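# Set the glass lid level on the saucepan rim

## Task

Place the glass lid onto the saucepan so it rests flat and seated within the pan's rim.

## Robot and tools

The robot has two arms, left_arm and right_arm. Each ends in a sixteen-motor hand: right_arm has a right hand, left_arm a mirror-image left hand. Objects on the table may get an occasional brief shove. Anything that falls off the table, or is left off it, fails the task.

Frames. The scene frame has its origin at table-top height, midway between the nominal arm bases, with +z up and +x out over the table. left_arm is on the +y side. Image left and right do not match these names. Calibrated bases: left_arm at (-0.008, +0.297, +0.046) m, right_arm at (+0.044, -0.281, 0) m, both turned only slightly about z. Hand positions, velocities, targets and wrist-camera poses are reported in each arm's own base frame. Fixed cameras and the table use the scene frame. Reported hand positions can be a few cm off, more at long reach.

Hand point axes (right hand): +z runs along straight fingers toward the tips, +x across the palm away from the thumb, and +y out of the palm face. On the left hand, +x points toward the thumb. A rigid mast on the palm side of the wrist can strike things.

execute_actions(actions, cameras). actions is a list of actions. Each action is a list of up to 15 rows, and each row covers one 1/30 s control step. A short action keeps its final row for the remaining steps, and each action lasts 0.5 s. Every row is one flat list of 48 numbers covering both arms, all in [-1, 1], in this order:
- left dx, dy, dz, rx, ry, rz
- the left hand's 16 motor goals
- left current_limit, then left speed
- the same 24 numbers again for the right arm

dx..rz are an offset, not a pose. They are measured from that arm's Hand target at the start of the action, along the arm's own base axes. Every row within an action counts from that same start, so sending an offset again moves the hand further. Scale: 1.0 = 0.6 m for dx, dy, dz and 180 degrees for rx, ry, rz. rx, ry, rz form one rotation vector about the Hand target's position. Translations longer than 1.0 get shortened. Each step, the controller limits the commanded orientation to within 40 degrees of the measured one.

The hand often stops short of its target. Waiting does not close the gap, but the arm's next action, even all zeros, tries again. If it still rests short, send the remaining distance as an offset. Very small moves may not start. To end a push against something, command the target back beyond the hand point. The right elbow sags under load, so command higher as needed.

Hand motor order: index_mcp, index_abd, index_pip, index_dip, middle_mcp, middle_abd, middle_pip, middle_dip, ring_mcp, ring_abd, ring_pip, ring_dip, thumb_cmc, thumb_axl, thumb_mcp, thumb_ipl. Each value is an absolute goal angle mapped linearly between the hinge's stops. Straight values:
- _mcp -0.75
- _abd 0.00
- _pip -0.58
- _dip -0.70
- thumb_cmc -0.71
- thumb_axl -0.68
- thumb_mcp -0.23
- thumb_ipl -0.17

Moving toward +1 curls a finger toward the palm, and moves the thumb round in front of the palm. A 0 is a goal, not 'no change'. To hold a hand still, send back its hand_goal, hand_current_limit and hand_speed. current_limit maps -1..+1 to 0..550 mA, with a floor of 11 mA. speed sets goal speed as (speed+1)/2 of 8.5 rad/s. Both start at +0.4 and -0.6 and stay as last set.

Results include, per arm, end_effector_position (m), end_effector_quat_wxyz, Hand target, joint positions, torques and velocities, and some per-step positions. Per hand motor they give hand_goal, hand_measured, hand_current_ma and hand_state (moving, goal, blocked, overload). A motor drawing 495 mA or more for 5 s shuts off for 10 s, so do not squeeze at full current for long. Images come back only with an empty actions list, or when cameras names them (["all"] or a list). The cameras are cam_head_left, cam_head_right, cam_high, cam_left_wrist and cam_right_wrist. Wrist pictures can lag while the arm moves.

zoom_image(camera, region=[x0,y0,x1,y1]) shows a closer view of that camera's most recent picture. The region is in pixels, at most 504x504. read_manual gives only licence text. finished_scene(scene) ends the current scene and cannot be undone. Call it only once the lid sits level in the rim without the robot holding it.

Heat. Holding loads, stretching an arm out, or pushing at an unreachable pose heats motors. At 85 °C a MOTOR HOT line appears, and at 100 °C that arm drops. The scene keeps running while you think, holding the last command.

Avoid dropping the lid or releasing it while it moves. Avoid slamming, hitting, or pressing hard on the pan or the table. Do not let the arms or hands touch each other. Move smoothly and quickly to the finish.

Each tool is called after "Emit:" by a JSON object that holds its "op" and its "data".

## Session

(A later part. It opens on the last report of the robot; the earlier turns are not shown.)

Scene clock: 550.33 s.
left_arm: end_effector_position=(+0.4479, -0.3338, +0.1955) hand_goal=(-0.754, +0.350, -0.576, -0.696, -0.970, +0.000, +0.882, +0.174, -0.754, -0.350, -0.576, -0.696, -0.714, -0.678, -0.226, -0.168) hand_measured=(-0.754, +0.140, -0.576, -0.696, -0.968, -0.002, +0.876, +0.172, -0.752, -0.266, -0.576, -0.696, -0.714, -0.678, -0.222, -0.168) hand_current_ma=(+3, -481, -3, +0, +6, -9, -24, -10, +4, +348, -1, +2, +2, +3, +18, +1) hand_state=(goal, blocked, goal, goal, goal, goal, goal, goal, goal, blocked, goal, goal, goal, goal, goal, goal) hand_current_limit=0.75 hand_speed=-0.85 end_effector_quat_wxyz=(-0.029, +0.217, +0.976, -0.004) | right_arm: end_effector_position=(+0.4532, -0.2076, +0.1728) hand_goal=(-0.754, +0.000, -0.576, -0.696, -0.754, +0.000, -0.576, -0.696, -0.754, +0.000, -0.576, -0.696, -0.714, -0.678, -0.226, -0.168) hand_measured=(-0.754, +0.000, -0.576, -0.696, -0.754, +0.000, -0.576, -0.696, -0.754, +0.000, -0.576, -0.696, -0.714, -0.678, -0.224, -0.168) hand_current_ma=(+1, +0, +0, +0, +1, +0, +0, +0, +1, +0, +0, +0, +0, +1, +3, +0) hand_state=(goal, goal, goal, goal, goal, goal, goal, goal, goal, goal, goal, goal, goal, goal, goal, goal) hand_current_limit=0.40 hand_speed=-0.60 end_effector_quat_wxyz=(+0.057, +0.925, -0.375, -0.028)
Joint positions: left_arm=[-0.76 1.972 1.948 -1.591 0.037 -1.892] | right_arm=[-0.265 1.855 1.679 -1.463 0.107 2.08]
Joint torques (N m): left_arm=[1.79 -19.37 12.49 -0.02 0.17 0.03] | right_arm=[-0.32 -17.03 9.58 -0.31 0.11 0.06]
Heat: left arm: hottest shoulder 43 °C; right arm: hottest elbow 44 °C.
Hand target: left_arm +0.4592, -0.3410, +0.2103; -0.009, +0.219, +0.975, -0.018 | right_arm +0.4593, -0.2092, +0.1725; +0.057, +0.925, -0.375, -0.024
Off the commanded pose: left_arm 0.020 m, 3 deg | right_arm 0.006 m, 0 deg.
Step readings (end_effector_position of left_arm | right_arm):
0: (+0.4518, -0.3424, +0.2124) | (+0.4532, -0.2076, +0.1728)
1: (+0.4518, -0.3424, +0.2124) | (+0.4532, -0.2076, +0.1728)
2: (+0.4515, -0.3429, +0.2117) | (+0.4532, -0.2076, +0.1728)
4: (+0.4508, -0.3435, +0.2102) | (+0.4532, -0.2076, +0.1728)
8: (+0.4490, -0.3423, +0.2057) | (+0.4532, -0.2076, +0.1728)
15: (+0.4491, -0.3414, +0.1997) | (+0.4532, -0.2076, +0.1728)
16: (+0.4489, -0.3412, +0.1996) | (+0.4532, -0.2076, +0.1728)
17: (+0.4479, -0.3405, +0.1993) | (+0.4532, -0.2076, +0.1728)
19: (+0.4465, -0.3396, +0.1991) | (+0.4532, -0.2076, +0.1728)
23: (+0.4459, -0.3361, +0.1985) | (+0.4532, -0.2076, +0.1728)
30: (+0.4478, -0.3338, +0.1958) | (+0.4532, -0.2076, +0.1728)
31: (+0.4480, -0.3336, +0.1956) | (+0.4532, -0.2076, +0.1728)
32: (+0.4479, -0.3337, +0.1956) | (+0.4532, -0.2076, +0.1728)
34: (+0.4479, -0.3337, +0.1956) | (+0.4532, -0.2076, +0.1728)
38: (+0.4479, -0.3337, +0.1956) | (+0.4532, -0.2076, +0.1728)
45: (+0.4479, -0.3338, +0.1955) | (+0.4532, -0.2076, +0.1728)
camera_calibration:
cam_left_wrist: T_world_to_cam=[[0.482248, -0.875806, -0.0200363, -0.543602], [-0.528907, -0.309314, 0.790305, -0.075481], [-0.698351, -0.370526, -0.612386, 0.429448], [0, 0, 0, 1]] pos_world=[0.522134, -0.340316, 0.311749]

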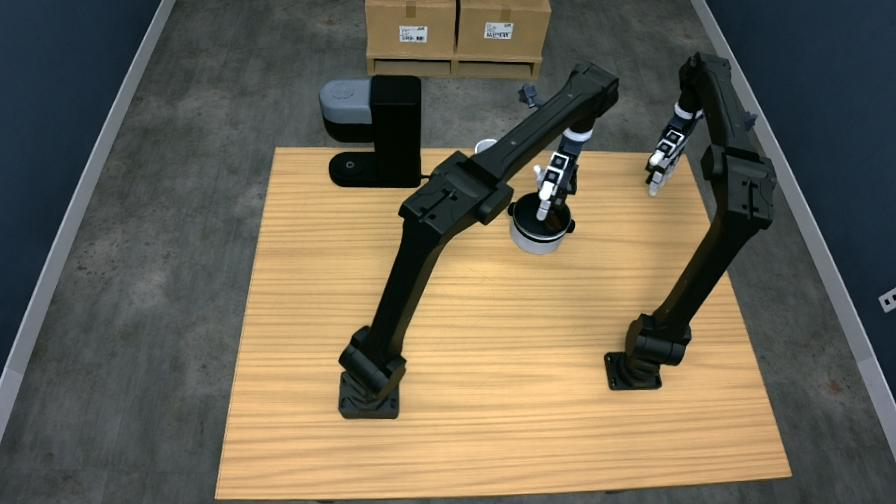

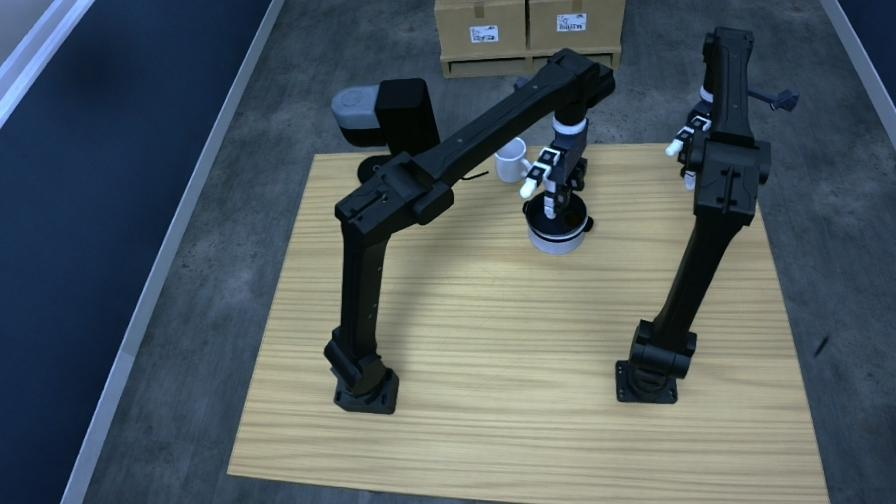

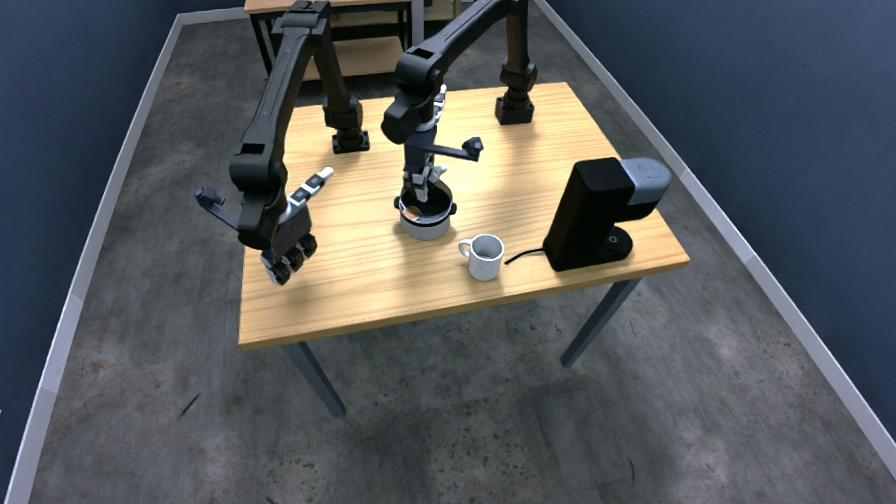

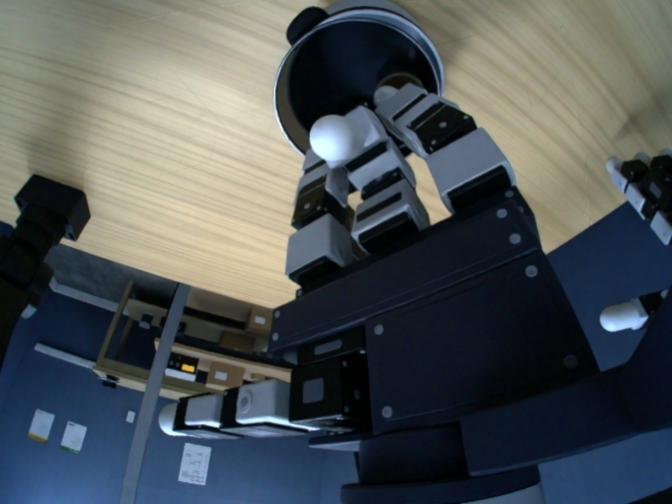

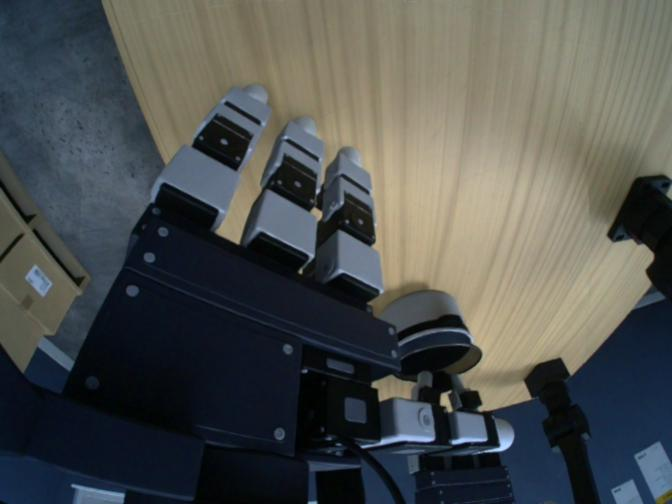

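Emit:
{"op": "execute_actions", "data": {"actions": [[[-0.003,-0.005,0,0,-0.016,0,-0.754,0.35,-0.576,-0.696,-0.97,0,0.883,0.174,-0.754,-0.35,-0.576,-0.696,-0.714,-0.678,-0.226,-0.168,0.75,-0.85,0,0,0,0,0,0,-0.754,0,-0.576,-0.696,-0.754,0,-0.576,-0.696,-0.754,0,-0.576,-0.696,-0.714,-0.678,-0.226,-0.168,0.4,-0.6]]], "cameras": ["cam_head_left","cam_head_right","cam_high","cam_right_wrist","cam_left_wrist"]}}

Emit:
{"op": "zoom_image", "data": {"camera": "cam_high", "region": [380, 150, 480, 250]}}

Emit:
{"op": "zoom_image", "data": {"camera": "cam_head_left", "region": [490, 170, 590, 270]}}

Emit:
{"op": "zoom_image", "data": {"camera": "cam_head_right", "region": [505, 170, 605, 270]}}

Emit:
{"op": "zoom_image", "data": {"camera": "cam_right_wrist", "region": [370, 280, 500, 400]}}

Emit:
{"op": "zoom_image", "data": {"camera": "cam_left_wrist", "region": [240, 0, 480, 180]}}

Scene clock: 576.30 s.
left_arm: end_effector_position=(+0.4574, -0.3389, +0.1953) hand_goal=(-0.754, +0.350, -0.576, -0.696, -0.970, +0.000, +0.882, +0.174, -0.754, -0.350, -0.576, -0.696, -0.714, -0.678, -0.226, -0.168) hand_measured=(-0.754, +0.140, -0.576, -0.696, -0.968, -0.002, +0.876, +0.172, -0.754, -0.266, -0.576, -0.696, -0.714, -0.678, -0.222, -0.168) hand_current_ma=(+1, -481, -3, +0, +6, -9, -24, -10, +3, +348, -1, +2, +2, +3, +18, +1) hand_state=(goal, blocked, goal, goal, goal, goal, goal, goal, goal, blocked, goal, goal, goal, goal, goal, goal) hand_current_limit=0.75 hand_speed=-0.85 end_effector_quat_wxyz=(-0.004, +0.219, +0.976, -0.003) | right_arm: end_effector_position=(+0.4532, -0.2076, +0.1728) hand_goal=(-0.754, +0.000, -0.576, -0.696, -0.754, +0.000, -0.576, -0.696, -0.754, +0.000, -0.576, -0.696, -0.714, -0.678, -0.226, -0.168) hand_measured=(-0.754, +0.000, -0.576, -0.696, -0.754, +0.000, -0.576, -0.696, -0.754, +0.000, -0.576, -0.696, -0.714, -0.678, -0.224, -0.168) hand_current_ma=(+1, +0, +0, +0, +1, +0, +0, +0, +1, +0, +0, +0, +0, +1, +3, +0) hand_state=(goal, goal, goal, goal, goal, goal, goal, goal, goal, goal, goal, goal, goal, goal, goal, goal) hand_current_limit=0.40 hand_speed=-0.60 end_effector_quat_wxyz=(+0.057, +0.925, -0.375, -0.028)
Joint positions: left_arm=[-0.764 1.972 1.948 -1.55 0.008 -1.892] | right_arm=[-0.265 1.855 1.679 -1.463 0.107 2.08]
Joint torques (N m): left_arm=[0.79 -21.3 9.32 0.54 -0.07 -0.13] | right_arm=[-0.32 -17.03 9.58 -0.35 0.11 0.06]
Heat: left arm: hottest shoulder 44 °C; right arm: hottest elbow 44 °C.
Hand target: left_arm +0.4573, -0.3441, +0.2103; +0.015, +0.220, +0.975, -0.012 | right_arm +0.4593, -0.2092, +0.1725; +0.057, +0.925, -0.375, -0.024
Off the commanded pose: left_arm 0.016 m, 2 deg | right_arm 0.006 m, 0 deg.
Step readings (end_effector_position of left_arm | right_arm):
0: (+0.4479, -0.3338, +0.1955) | (+0.4532, -0.2076, +0.1728)
1: (+0.4479, -0.3337, +0.1956) | (+0.4532, -0.2076, +0.1728)
2: (+0.4487, -0.3336, +0.1957) | (+0.4532, -0.2076, +0.1728)
4: (+0.4519, -0.3339, +0.1959) | (+0.4532, -0.2076, +0.1728)
8: (+0.4565, -0.3371, +0.1955) | (+0.4532, -0.2076, +0.1728)
15: (+0.4576, -0.3385, +0.1953) | (+0.4532, -0.2076, +0.1728)
camera_calibration:
cam_left_wrist: T_world_to_cam=[[0.47854, -0.878005, 0.0102782, -0.557613], [-0.568668, -0.300981, 0.765524, -0.0459689], [-0.669041, -0.372179, -0.643325, 0.426129], [0, 0, 0, 1]] pos_world=[0.525797, -0.344826, 0.315061]

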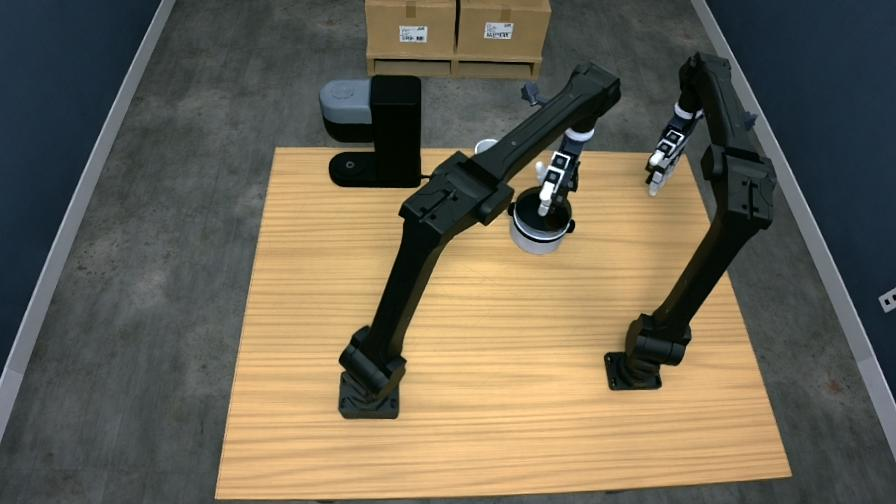

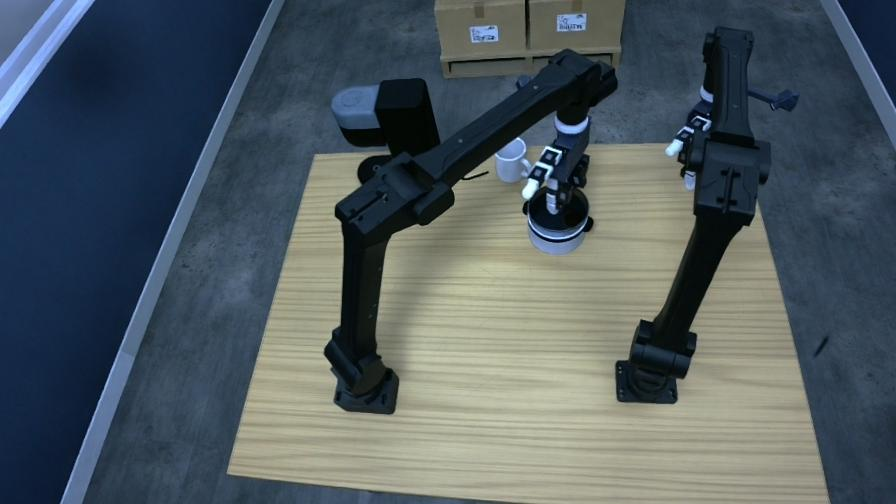

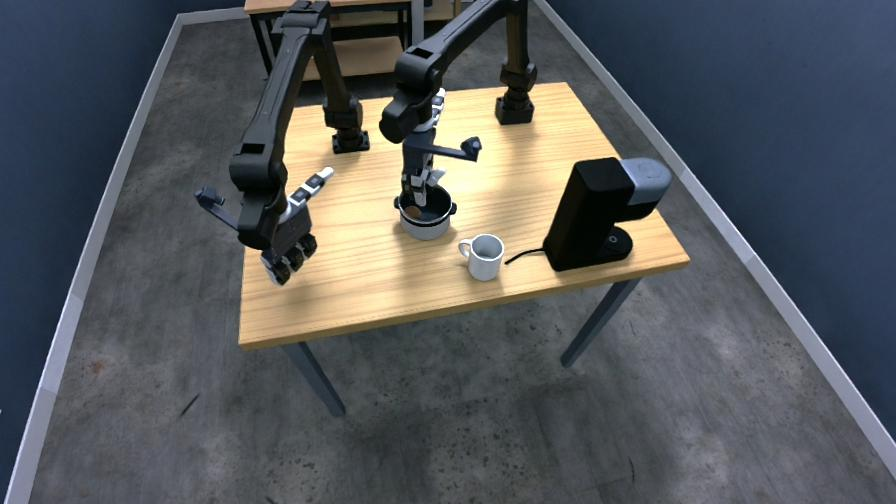

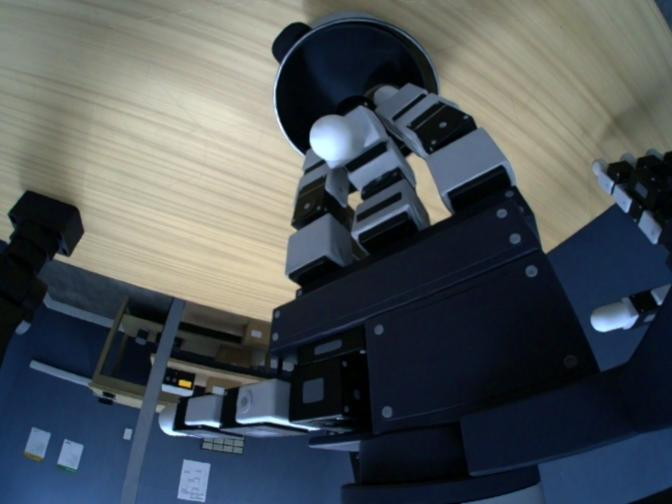

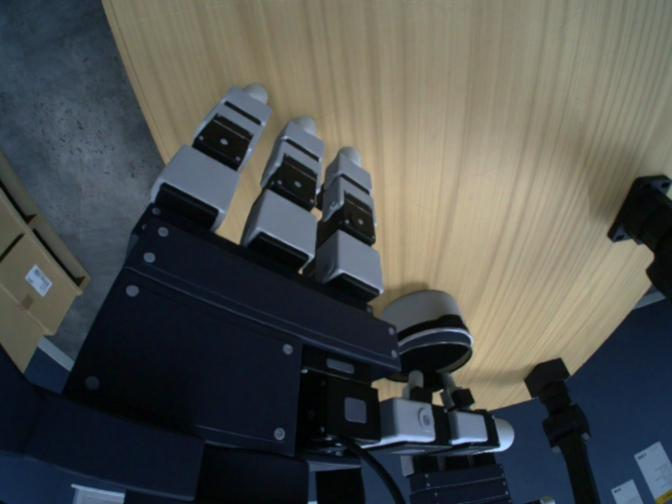

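Scaled by 5.040 from the camera's 896x504 image, which has a finer 1280x720 frame.

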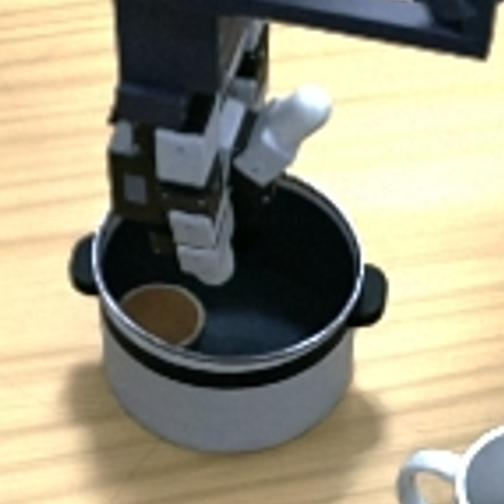

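Scaled by 5.040 from the camera's 896x504 image, which has a finer 1280x720 frame.

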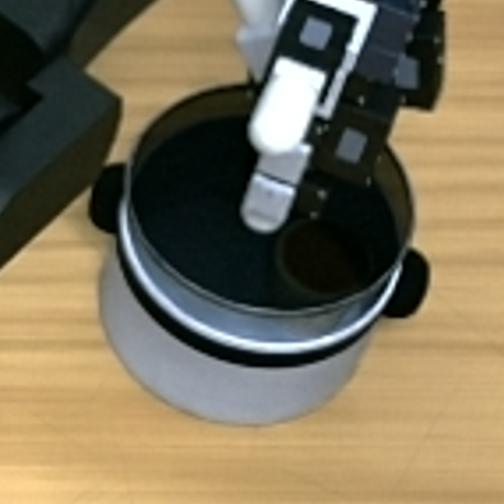

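Scaled by 5.040 from the camera's 896x504 image, which has a finer 1280x720 frame.

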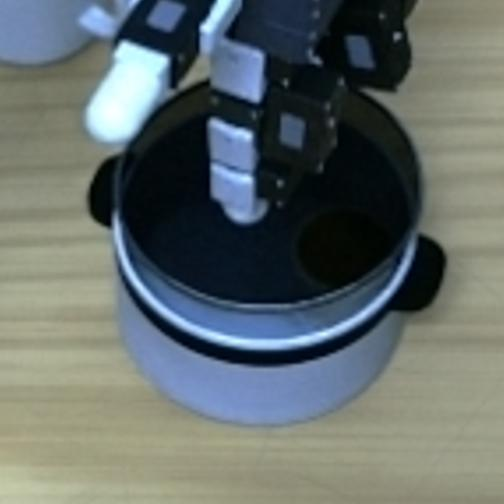

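Scaled by 3.877 from the camera's 672x504 image, which has a finer 960x720 frame.

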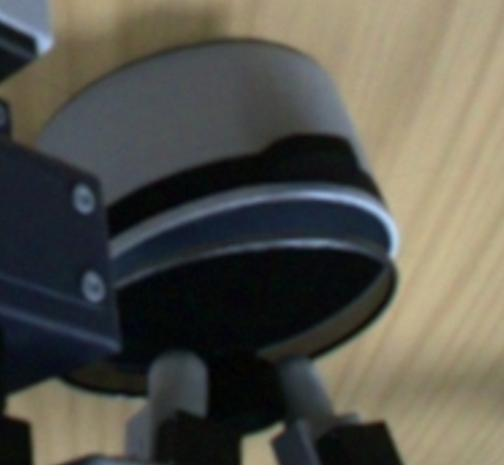

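Scaled by 2.100 from the camera's 672x504 image, which has a finer 960x720 frame.

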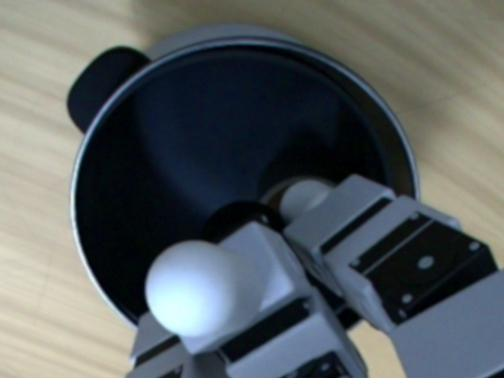

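Emit:
{"op": "execute_actions", "data": {"actions": [[[-0.0133,0.002,-0.008,0,0,0,-0.754,0.35,-0.576,-0.696,-0.97,0,0.883,0.174,-0.754,-0.35,-0.576,-0.696,-0.714,-0.678,-0.226,-0.168,0.75,-0.85,0,0,0,0,0,0,-0.754,0,-0.576,-0.696,-0.754,0,-0.576,-0.696,-0.754,0,-0.576,-0.696,-0.714,-0.678,-0.226,-0.168,0.4,-0.6]]], "cameras": ["cam_head_left","cam_head_right","cam_high","cam_right_wrist","cam_left_wrist"]}}

Emit:
{"op": "zoom_image", "data": {"camera": "cam_high", "region": [380, 150, 480, 250]}}

Emit:
{"op": "zoom_image", "data": {"camera": "cam_head_left", "region": [490, 170, 590, 270]}}

Emit:
{"op": "zoom_image", "data": {"camera": "cam_head_right", "region": [505, 170, 605, 270]}}

Emit:
{"op": "zoom_image", "data": {"camera": "cam_right_wrist", "region": [370, 280, 500, 400]}}

Emit:
{"op": "zoom_image", "data": {"camera": "cam_left_wrist", "region": [240, 0, 480, 180]}}

Scene clock: 588.33 s.
left_arm: end_effector_position=(+0.4505, -0.3396, +0.1825) hand_goal=(-0.754, +0.350, -0.576, -0.696, -0.970, +0.000, +0.882, +0.174, -0.754, -0.350, -0.576, -0.696, -0.714, -0.678, -0.226, -0.168) hand_measured=(-0.752, +0.140, -0.576, -0.696, -0.968, -0.002, +0.876, +0.172, -0.756, -0.266, -0.578, -0.696, -0.714, -0.678, -0.222, -0.168) hand_current_ma=(+7, -481, -1, -2, +6, -9, -24, -10, -7, +348, -9, -3, +2, +3, +18, +1) hand_state=(goal, blocked, goal, goal, goal, goal, goal, goal, goal, blocked, goal, goal, goal, goal, goal, goal) hand_current_limit=0.75 hand_speed=-0.85 end_effector_quat_wxyz=(-0.009, +0.222, +0.975, +0.002) | right_arm: end_effector_position=(+0.4532, -0.2076, +0.1728) hand_goal=(-0.754, +0.000, -0.576, -0.696, -0.754, +0.000, -0.576, -0.696, -0.754, +0.000, -0.576, -0.696, -0.714, -0.678, -0.226, -0.168) hand_measured=(-0.754, +0.000, -0.576, -0.696, -0.754, +0.000, -0.576, -0.696, -0.754, +0.000, -0.576, -0.696, -0.714, -0.678, -0.224, -0.168) hand_current_ma=(+1, +0, +0, +0, +1, +0, +0, +0, +1, +0, +0, +0, +0, +1, +3, +0) hand_state=(goal, goal, goal, goal, goal, goal, goal, goal, goal, goal, goal, goal, goal, goal, goal, goal) hand_current_limit=0.40 hand_speed=-0.60 end_effector_quat_wxyz=(+0.057, +0.925, -0.375, -0.028)
Joint positions: left_arm=[-0.773 1.97 1.908 -1.527 0.007 -1.896] | right_arm=[-0.265 1.855 1.679 -1.463 0.107 2.08]
Joint torques (N m): left_arm=[0.67 -22.59 8.83 0.53 -0.06 -0.15] | right_arm=[-0.26 -16.97 9.59 -0.29 0.11 0.05]
Motor temperatures (°C): left_arm=[36 45 39 31 30 30] | right_arm=[28 39 44 29 30 28]
Heat: left arm: hottest shoulder 45 °C; right arm: hottest elbow 44 °C.
Hand target: left_arm +0.4494, -0.3429, +0.2054; +0.015, +0.220, +0.975, -0.012 | right_arm +0.4593, -0.2092, +0.1725; +0.057, +0.925, -0.375, -0.024
Off the commanded pose: left_arm 0.023 m, 3 deg | right_arm 0.006 m, 0 deg.
Step readings (end_effector_position of left_arm | right_arm):
0: (+0.4574, -0.3388, +0.1953) | (+0.4532, -0.2076, +0.1728)
1: (+0.4574, -0.3387, +0.1949) | (+0.4532, -0.2076, +0.1728)
2: (+0.4571, -0.3385, +0.1935) | (+0.4532, -0.2076, +0.1728)
4: (+0.4560, -0.3384, +0.1898) | (+0.4532, -0.2076, +0.1728)
8: (+0.4518, -0.3380, +0.1827) | (+0.4532, -0.2076, +0.1728)
15: (+0.4505, -0.3395, +0.1825) | (+0.4532, -0.2076, +0.1728)
camera_calibration:
cam_left_wrist: T_world_to_cam=[[0.473586, -0.88074, -0.00375852, -0.551018], [-0.563399, -0.306222, 0.76734, -0.0447947], [-0.676977, -0.361283, -0.64123, 0.41991], [0, 0, 0, 1]] pos_world=[0.519986, -0.347314, 0.30156]

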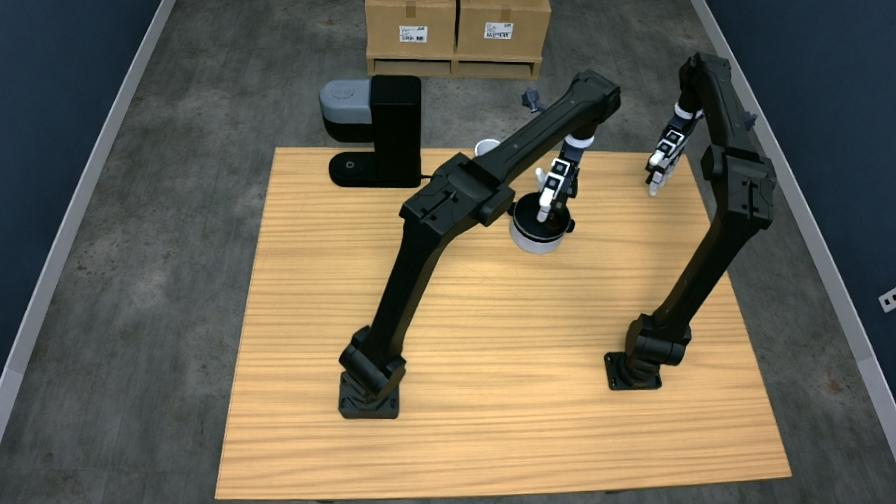

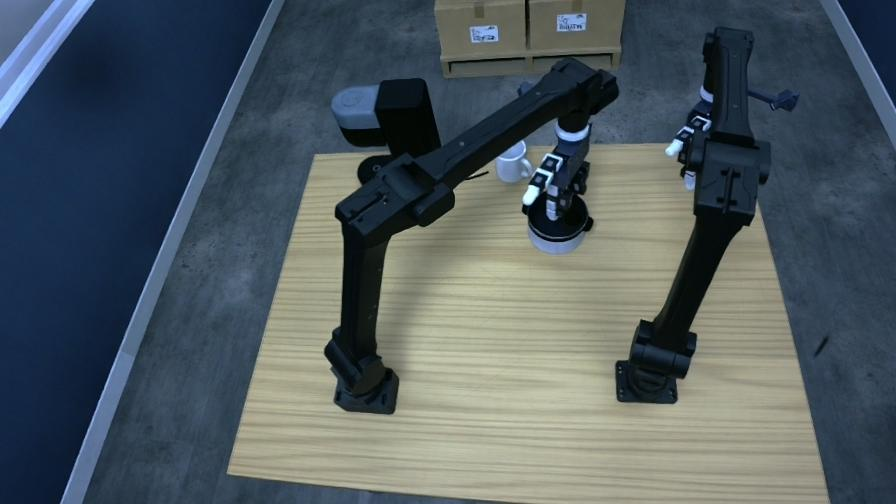

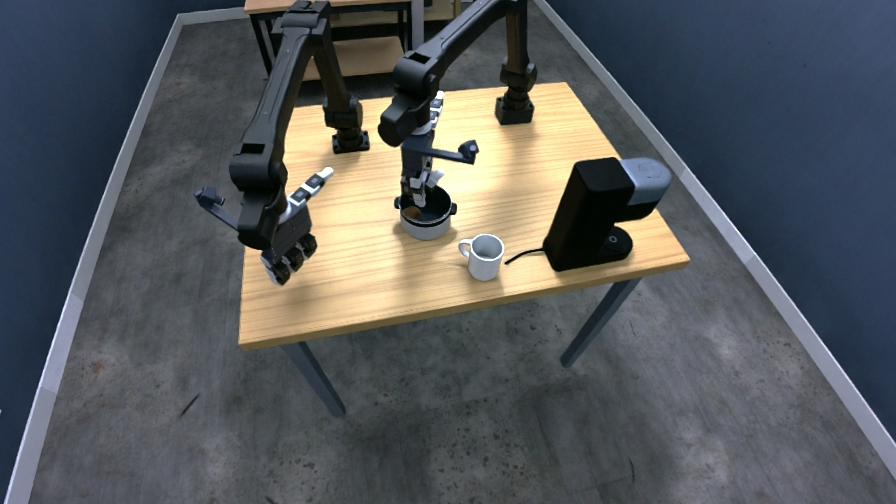

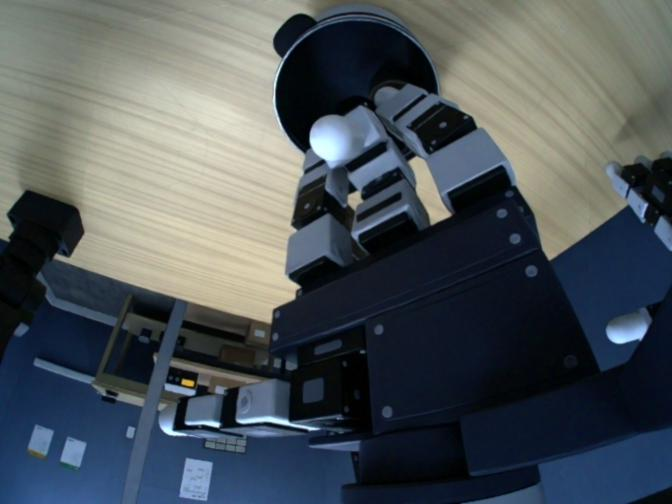

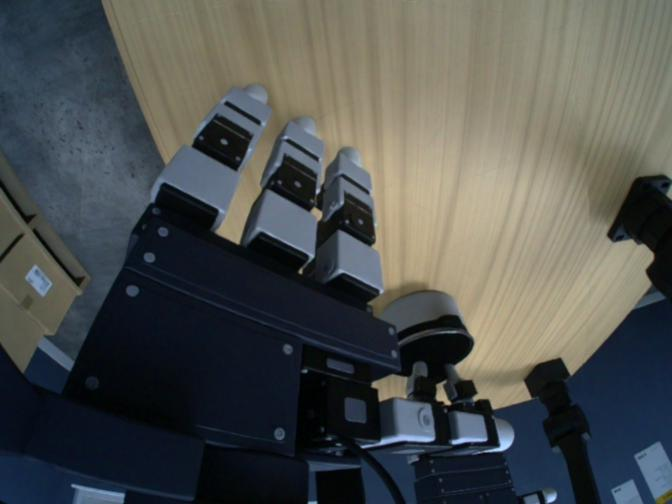

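Scaled by 5.040 from the camera's 896x504 image, which has a finer 1280x720 frame.

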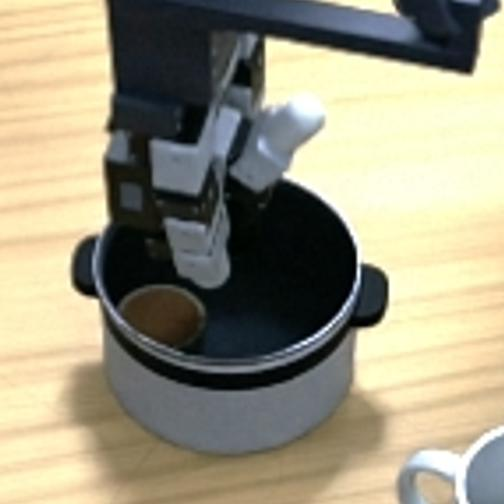

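Scaled by 5.040 from the camera's 896x504 image, which has a finer 1280x720 frame.

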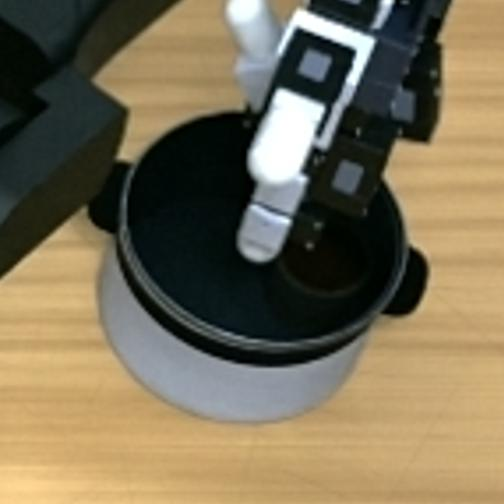

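Scaled by 5.040 from the camera's 896x504 image, which has a finer 1280x720 frame.

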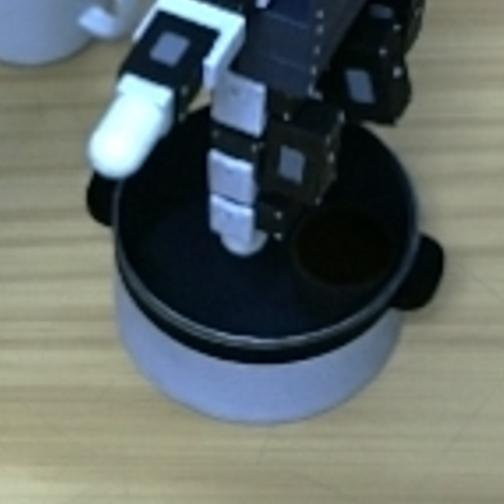

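Scaled by 3.877 from the camera's 672x504 image, which has a finer 960x720 frame.

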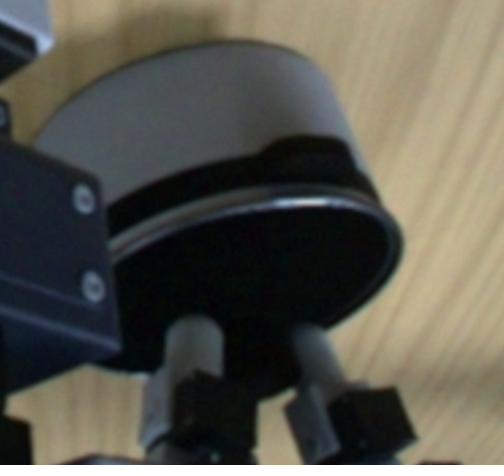

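Scaled by 2.100 from the camera's 672x504 image, which has a finer 960x720 frame.

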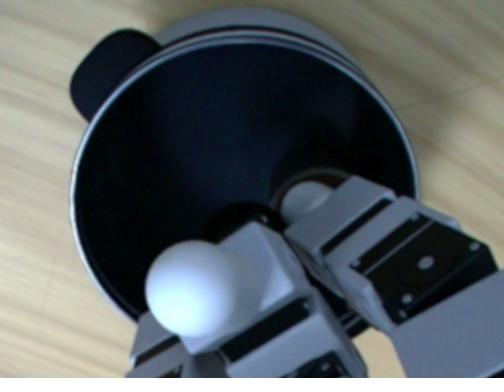

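Emit:
{"op": "execute_actions", "data": {"actions": [[[0,0,-0.025,0,0,0,-0.754,0.35,-0.576,-0.696,-0.97,0,0.883,0.174,-0.754,-0.35,-0.576,-0.696,-0.714,-0.678,-0.226,-0.168,0.75,-0.85,0,0,0,0,0,0,-0.754,0,-0.576,-0.696,-0.754,0,-0.576,-0.696,-0.754,0,-0.576,-0.696,-0.714,-0.678,-0.226,-0.168,0.4,-0.6]]], "cameras": ["all"]}}

Emit:
{"op": "zoom_image", "data": {"camera": "cam_head_left", "region": [480, 150, 610, 270]}}

Emit:
{"op": "zoom_image", "data": {"camera": "cam_right_wrist", "region": [370, 280, 500, 400]}}

Emit:
{"op": "zoom_image", "data": {"camera": "cam_high", "region": [370, 150, 480, 250]}}

Scene clock: 605.43 s.
left_arm: end_effector_position=(+0.4498, -0.3389, +0.1804) hand_goal=(-0.754, +0.350, -0.576, -0.696, -0.970, +0.000, +0.882, +0.174, -0.754, -0.350, -0.576, -0.696, -0.714, -0.678, -0.226, -0.168) hand_measured=(-0.752, +0.140, -0.576, -0.696, -0.968, -0.002, +0.876, +0.172, -0.756, -0.266, -0.578, -0.696, -0.714, -0.678, -0.222, -0.168) hand_current_ma=(+9, -481, +0, -2, +6, -9, -24, -10, -6, +348, -9, -3, +2, +3, +18, +1) hand_state=(goal, blocked, goal, goal, goal, goal, goal, goal, goal, blocked, goal, goal, goal, goal, goal, goal) hand_current_limit=0.75 hand_speed=-0.85 end_effector_quat_wxyz=(-0.001, +0.222, +0.975, -0.003) | right_arm: end_effector_position=(+0.4532, -0.2076, +0.1728) hand_goal=(-0.754, +0.000, -0.576, -0.696, -0.754, +0.000, -0.576, -0.696, -0.754, +0.000, -0.576, -0.696, -0.714, -0.678, -0.226, -0.168) hand_measured=(-0.754, +0.000, -0.576, -0.696, -0.754, +0.000, -0.576, -0.696, -0.754, +0.000, -0.576, -0.696, -0.714, -0.678, -0.224, -0.168) hand_current_ma=(+1, +0, +0, +0, +1, +0, +0, +0, +1, +0, +0, +0, +0, +1, +3, +0) hand_state=(goal, goal, goal, goal, goal, goal, goal, goal, goal, goal, goal, goal, goal, goal, goal, goal) hand_current_limit=0.40 hand_speed=-0.60 end_effector_quat_wxyz=(+0.057, +0.925, -0.375, -0.028)
Joint positions: left_arm=[-0.773 1.953 1.88 -1.497 0.007 -1.897] | right_arm=[-0.265 1.855 1.679 -1.463 0.107 2.08]
Joint torques (N m): left_arm=[0.97 -20.95 8.31 0.9 -0.04 -0.16] | right_arm=[-0.32 -17.03 9.54 -0.36 0.12 0.04]
Heat: left arm: hottest shoulder 43 °C; right arm: hottest elbow 44 °C.
Hand target: left_arm +0.4494, -0.3429, +0.1905; +0.015, +0.220, +0.975, -0.012 | right_arm +0.4593, -0.2092, +0.1725; +0.057, +0.925, -0.375, -0.024
Off the commanded pose: left_arm 0.011 m, 2 deg | right_arm 0.006 m, 0 deg.
Step readings (end_effector_position of left_arm | right_arm):
0: (+0.4505, -0.3396, +0.1825) | (+0.4532, -0.2076, +0.1728)
1: (+0.4505, -0.3395, +0.1821) | (+0.4532, -0.2076, +0.1728)
2: (+0.4506, -0.3396, +0.1816) | (+0.4532, -0.2076, +0.1728)
4: (+0.4506, -0.3396, +0.1812) | (+0.4532, -0.2076, +0.1728)
8: (+0.4500, -0.3390, +0.1806) | (+0.4532, -0.2076, +0.1728)
15: (+0.4498, -0.3389, +0.1806) | (+0.4532, -0.2076, +0.1728)
camera_calibration:
cam_left_wrist: T_world_to_cam=[[0.474139, -0.880337, 0.0141019, -0.553309], [-0.573425, -0.296607, 0.763681, -0.035036], [-0.668114, -0.370178, -0.64544, 0.412127], [0, 0, 0, 1]] pos_world=[0.517603, -0.34493, 0.300562]

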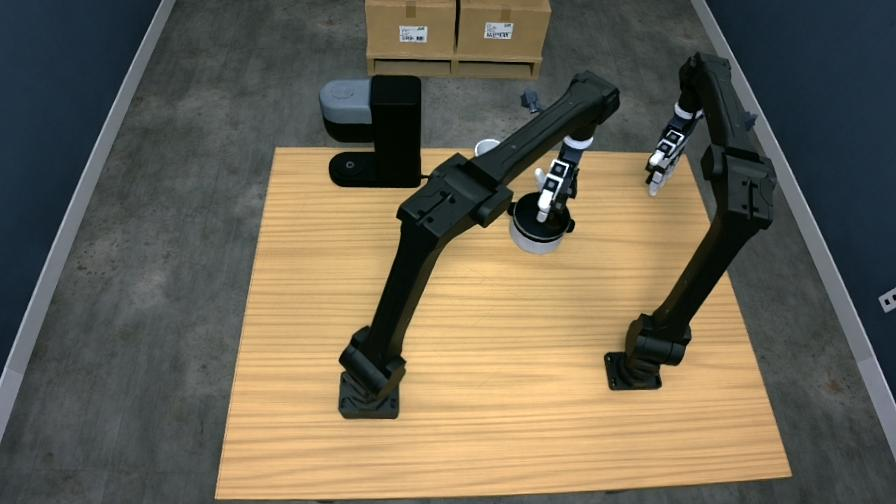

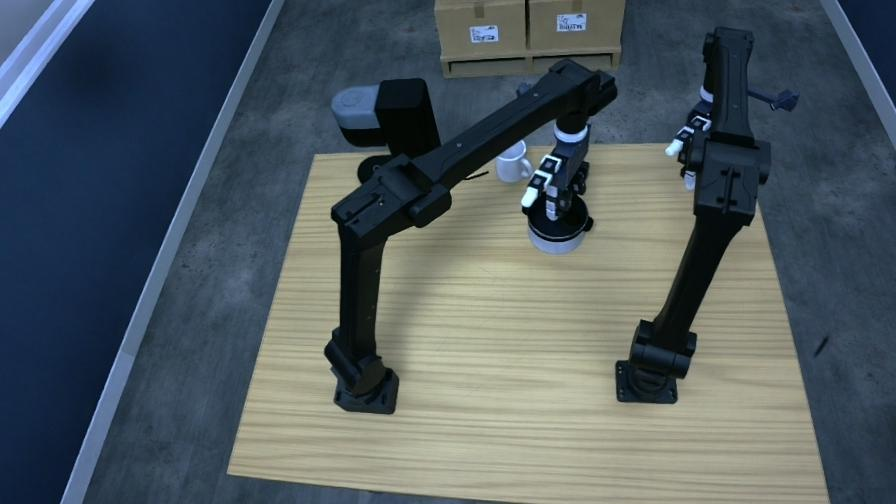

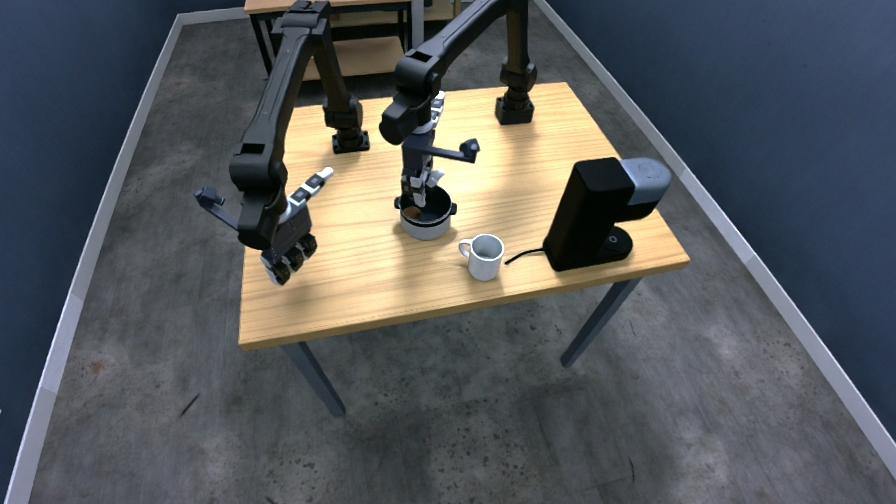

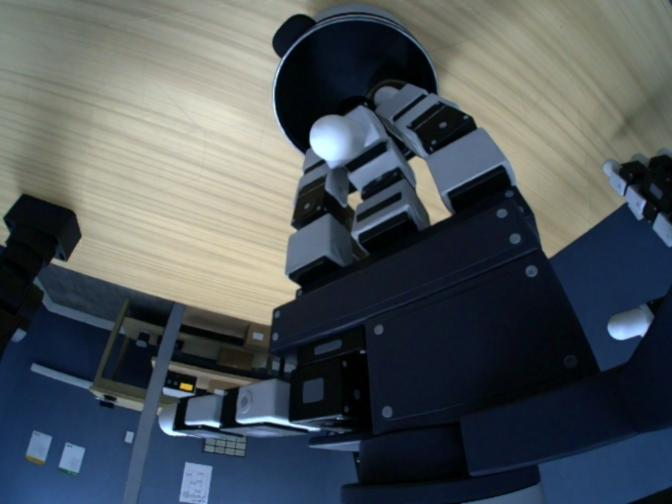

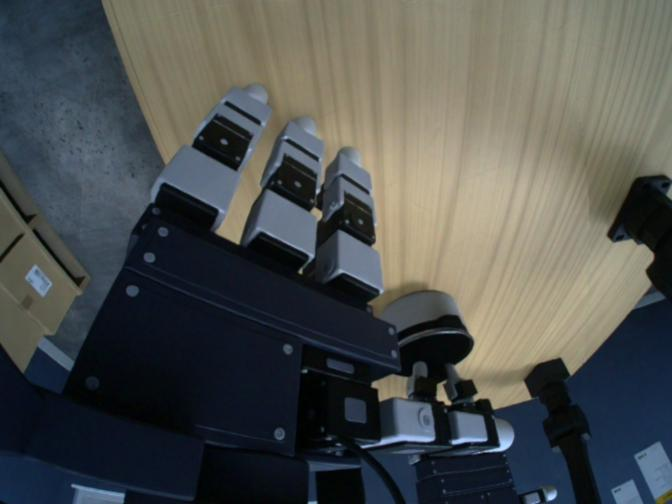

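Scaled by 3.877 from the camera's 896x504 image, which has a finer 1280x720 frame.

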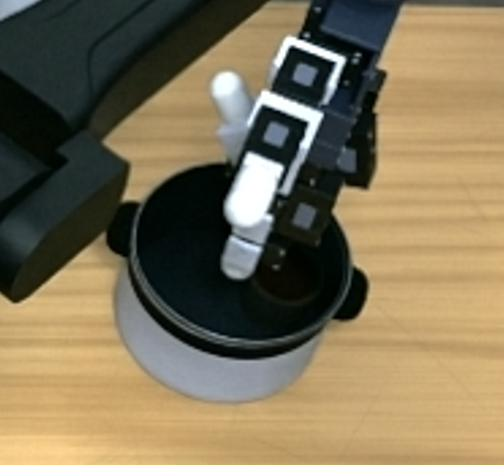

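Scaled by 3.877 from the camera's 672x504 image, which has a finer 960x720 frame.

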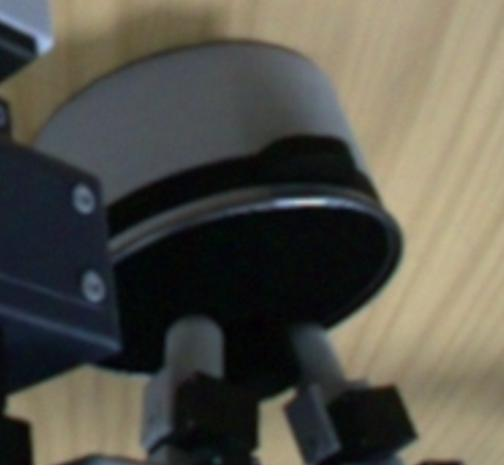

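Scaled by 4.582 from the camera's 896x504 image, which has a finer 1280x720 frame.

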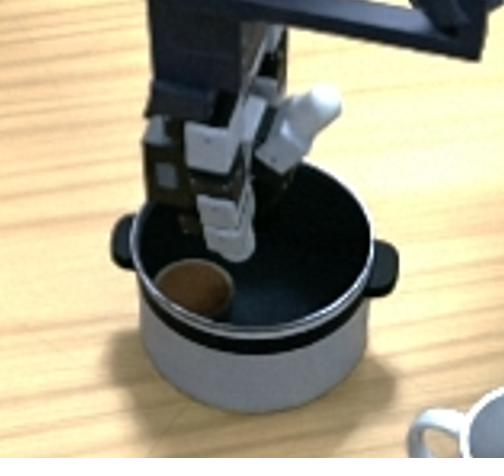

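Emit:
{"op": "execute_actions", "data": {"actions": [[[0,0,0,0,0,0,-0.754,0.1,-0.576,-0.696,-0.97,0,0.883,0.174,-0.754,-0.2,-0.576,-0.696,-0.714,-0.678,-0.226,-0.168,0.75,-0.9,0,0,0,0,0,0,-0.754,0,-0.576,-0.696,-0.754,0,-0.576,-0.696,-0.754,0,-0.576,-0.696,-0.714,-0.678,-0.226,-0.168,0.4,-0.6]],[[0,0,0,0,0,0,-0.754,0,-0.576,-0.696,-0.97,0,0.883,0.174,-0.754,0,-0.576,-0.696,-0.714,-0.678,-0.226,-0.168,0.75,-0.9,0,0,0,0,0,0,-0.754,0,-0.576,-0.696,-0.754,0,-0.576,-0.696,-0.754,0,-0.576,-0.696,-0.714,-0.678,-0.226,-0.168,0.4,-0.6]]], "cameras": ["cam_left_wrist"]}}

Scene clock: 611.20 s.
left_arm: end_effector_position=(+0.4500, -0.3391, +0.1805) hand_goal=(-0.754, +0.000, -0.576, -0.696, -0.970, +0.000, +0.882, +0.174, -0.754, +0.000, -0.576, -0.696, -0.714, -0.678, -0.226, -0.168) hand_measured=(-0.752, +0.004, -0.576, -0.696, -0.968, -0.002, +0.876, +0.172, -0.752, -0.002, -0.576, -0.696, -0.714, -0.678, -0.222, -0.168) hand_current_ma=(+13, +11, +1, -2, +6, -9, -24, -10, +6, -7, -3, -3, +2, +3, +18, +1) hand_state=(goal, goal, goal, goal, goal, goal, goal, goal, goal, goal, goal, goal, goal, goal, goal, goal) hand_current_limit=0.75 hand_speed=-0.90 end_effector_quat_wxyz=(+0.001, +0.222, +0.975, -0.004) | right_arm: end_effector_position=(+0.4532, -0.2076, +0.1728) hand_goal=(-0.754, +0.000, -0.576, -0.696, -0.754, +0.000, -0.576, -0.696, -0.754, +0.000, -0.576, -0.696, -0.714, -0.678, -0.226, -0.168) hand_measured=(-0.754, +0.000, -0.576, -0.696, -0.754, +0.000, -0.576, -0.696, -0.754, +0.000, -0.576, -0.696, -0.714, -0.678, -0.224, -0.168) hand_current_ma=(+1, +0, +0, +0, +1, +0, +0, +0, +1, +0, +0, +0, +0, +1, +3, +0) hand_state=(goal, goal, goal, goal, goal, goal, goal, goal, goal, goal, goal, goal, goal, goal, goal, goal) hand_current_limit=0.40 hand_speed=-0.60 end_effector_quat_wxyz=(+0.057, +0.925, -0.375, -0.028)
Joint positions: left_arm=[-0.773 1.951 1.877 -1.492 0.007 -1.897] | right_arm=[-0.265 1.855 1.679 -1.463 0.107 2.08]
Joint torques (N m): left_arm=[0.97 -21.01 8.62 0.7 -0.03 -0.16] | right_arm=[-0.26 -17.08 9.55 -0.34 0.11 0.05]
Heat: left arm: hottest shoulder 44 °C; right arm: hottest elbow 44 °C.
Hand target: left_arm +0.4495, -0.3429, +0.1906; +0.016, +0.220, +0.975, -0.012 | right_arm +0.4593, -0.2092, +0.1725; +0.057, +0.925, -0.375, -0.024
Off the commanded pose: left_arm 0.011 m, 2 deg | right_arm 0.006 m, 0 deg.
Step readings (end_effector_position of left_arm | right_arm):
0: (+0.4498, -0.3389, +0.1804) | (+0.4532, -0.2076, +0.1728)
1: (+0.4498, -0.3389, +0.1804) | (+0.4532, -0.2076, +0.1728)
2: (+0.4498, -0.3389, +0.1804) | (+0.4532, -0.2076, +0.1728)
4: (+0.4498, -0.3389, +0.1804) | (+0.4532, -0.2076, +0.1728)
8: (+0.4497, -0.3388, +0.1805) | (+0.4532, -0.2076, +0.1728)
15: (+0.4497, -0.3388, +0.1803) | (+0.4532, -0.2076, +0.1728)
16: (+0.4497, -0.3388, +0.1803) | (+0.4532, -0.2076, +0.1728)
17: (+0.4497, -0.3388, +0.1803) | (+0.4532, -0.2076, +0.1728)
19: (+0.4497, -0.3388, +0.1805) | (+0.4532, -0.2076, +0.1728)
23: (+0.4496, -0.3388, +0.1812) | (+0.4532, -0.2076, +0.1728)
30: (+0.4498, -0.3390, +0.1813) | (+0.4532, -0.2076, +0.1728)
camera_calibration:
cam_left_wrist: T_world_to_cam=[[0.474438, -0.880096, 0.0184615, -0.554566], [-0.575808, -0.294404, 0.762739, -0.0330157], [-0.665848, -0.372502, -0.646442, 0.41062], [0, 0, 0, 1]] pos_world=[0.517507, -0.344834, 0.300863]
Images, in order (width x height): cam_left_wrist 672x504.

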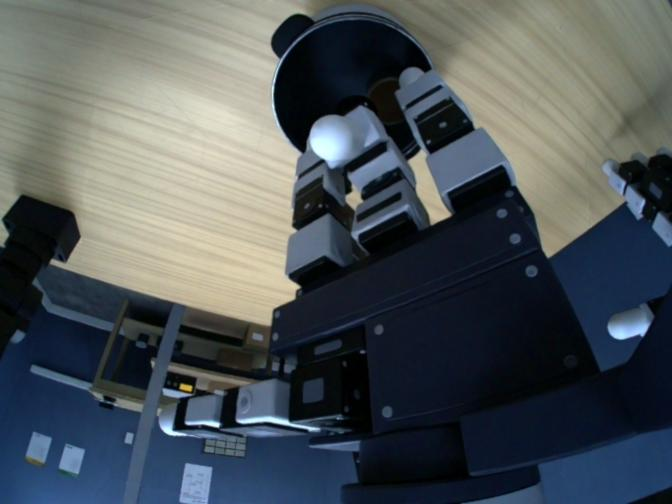

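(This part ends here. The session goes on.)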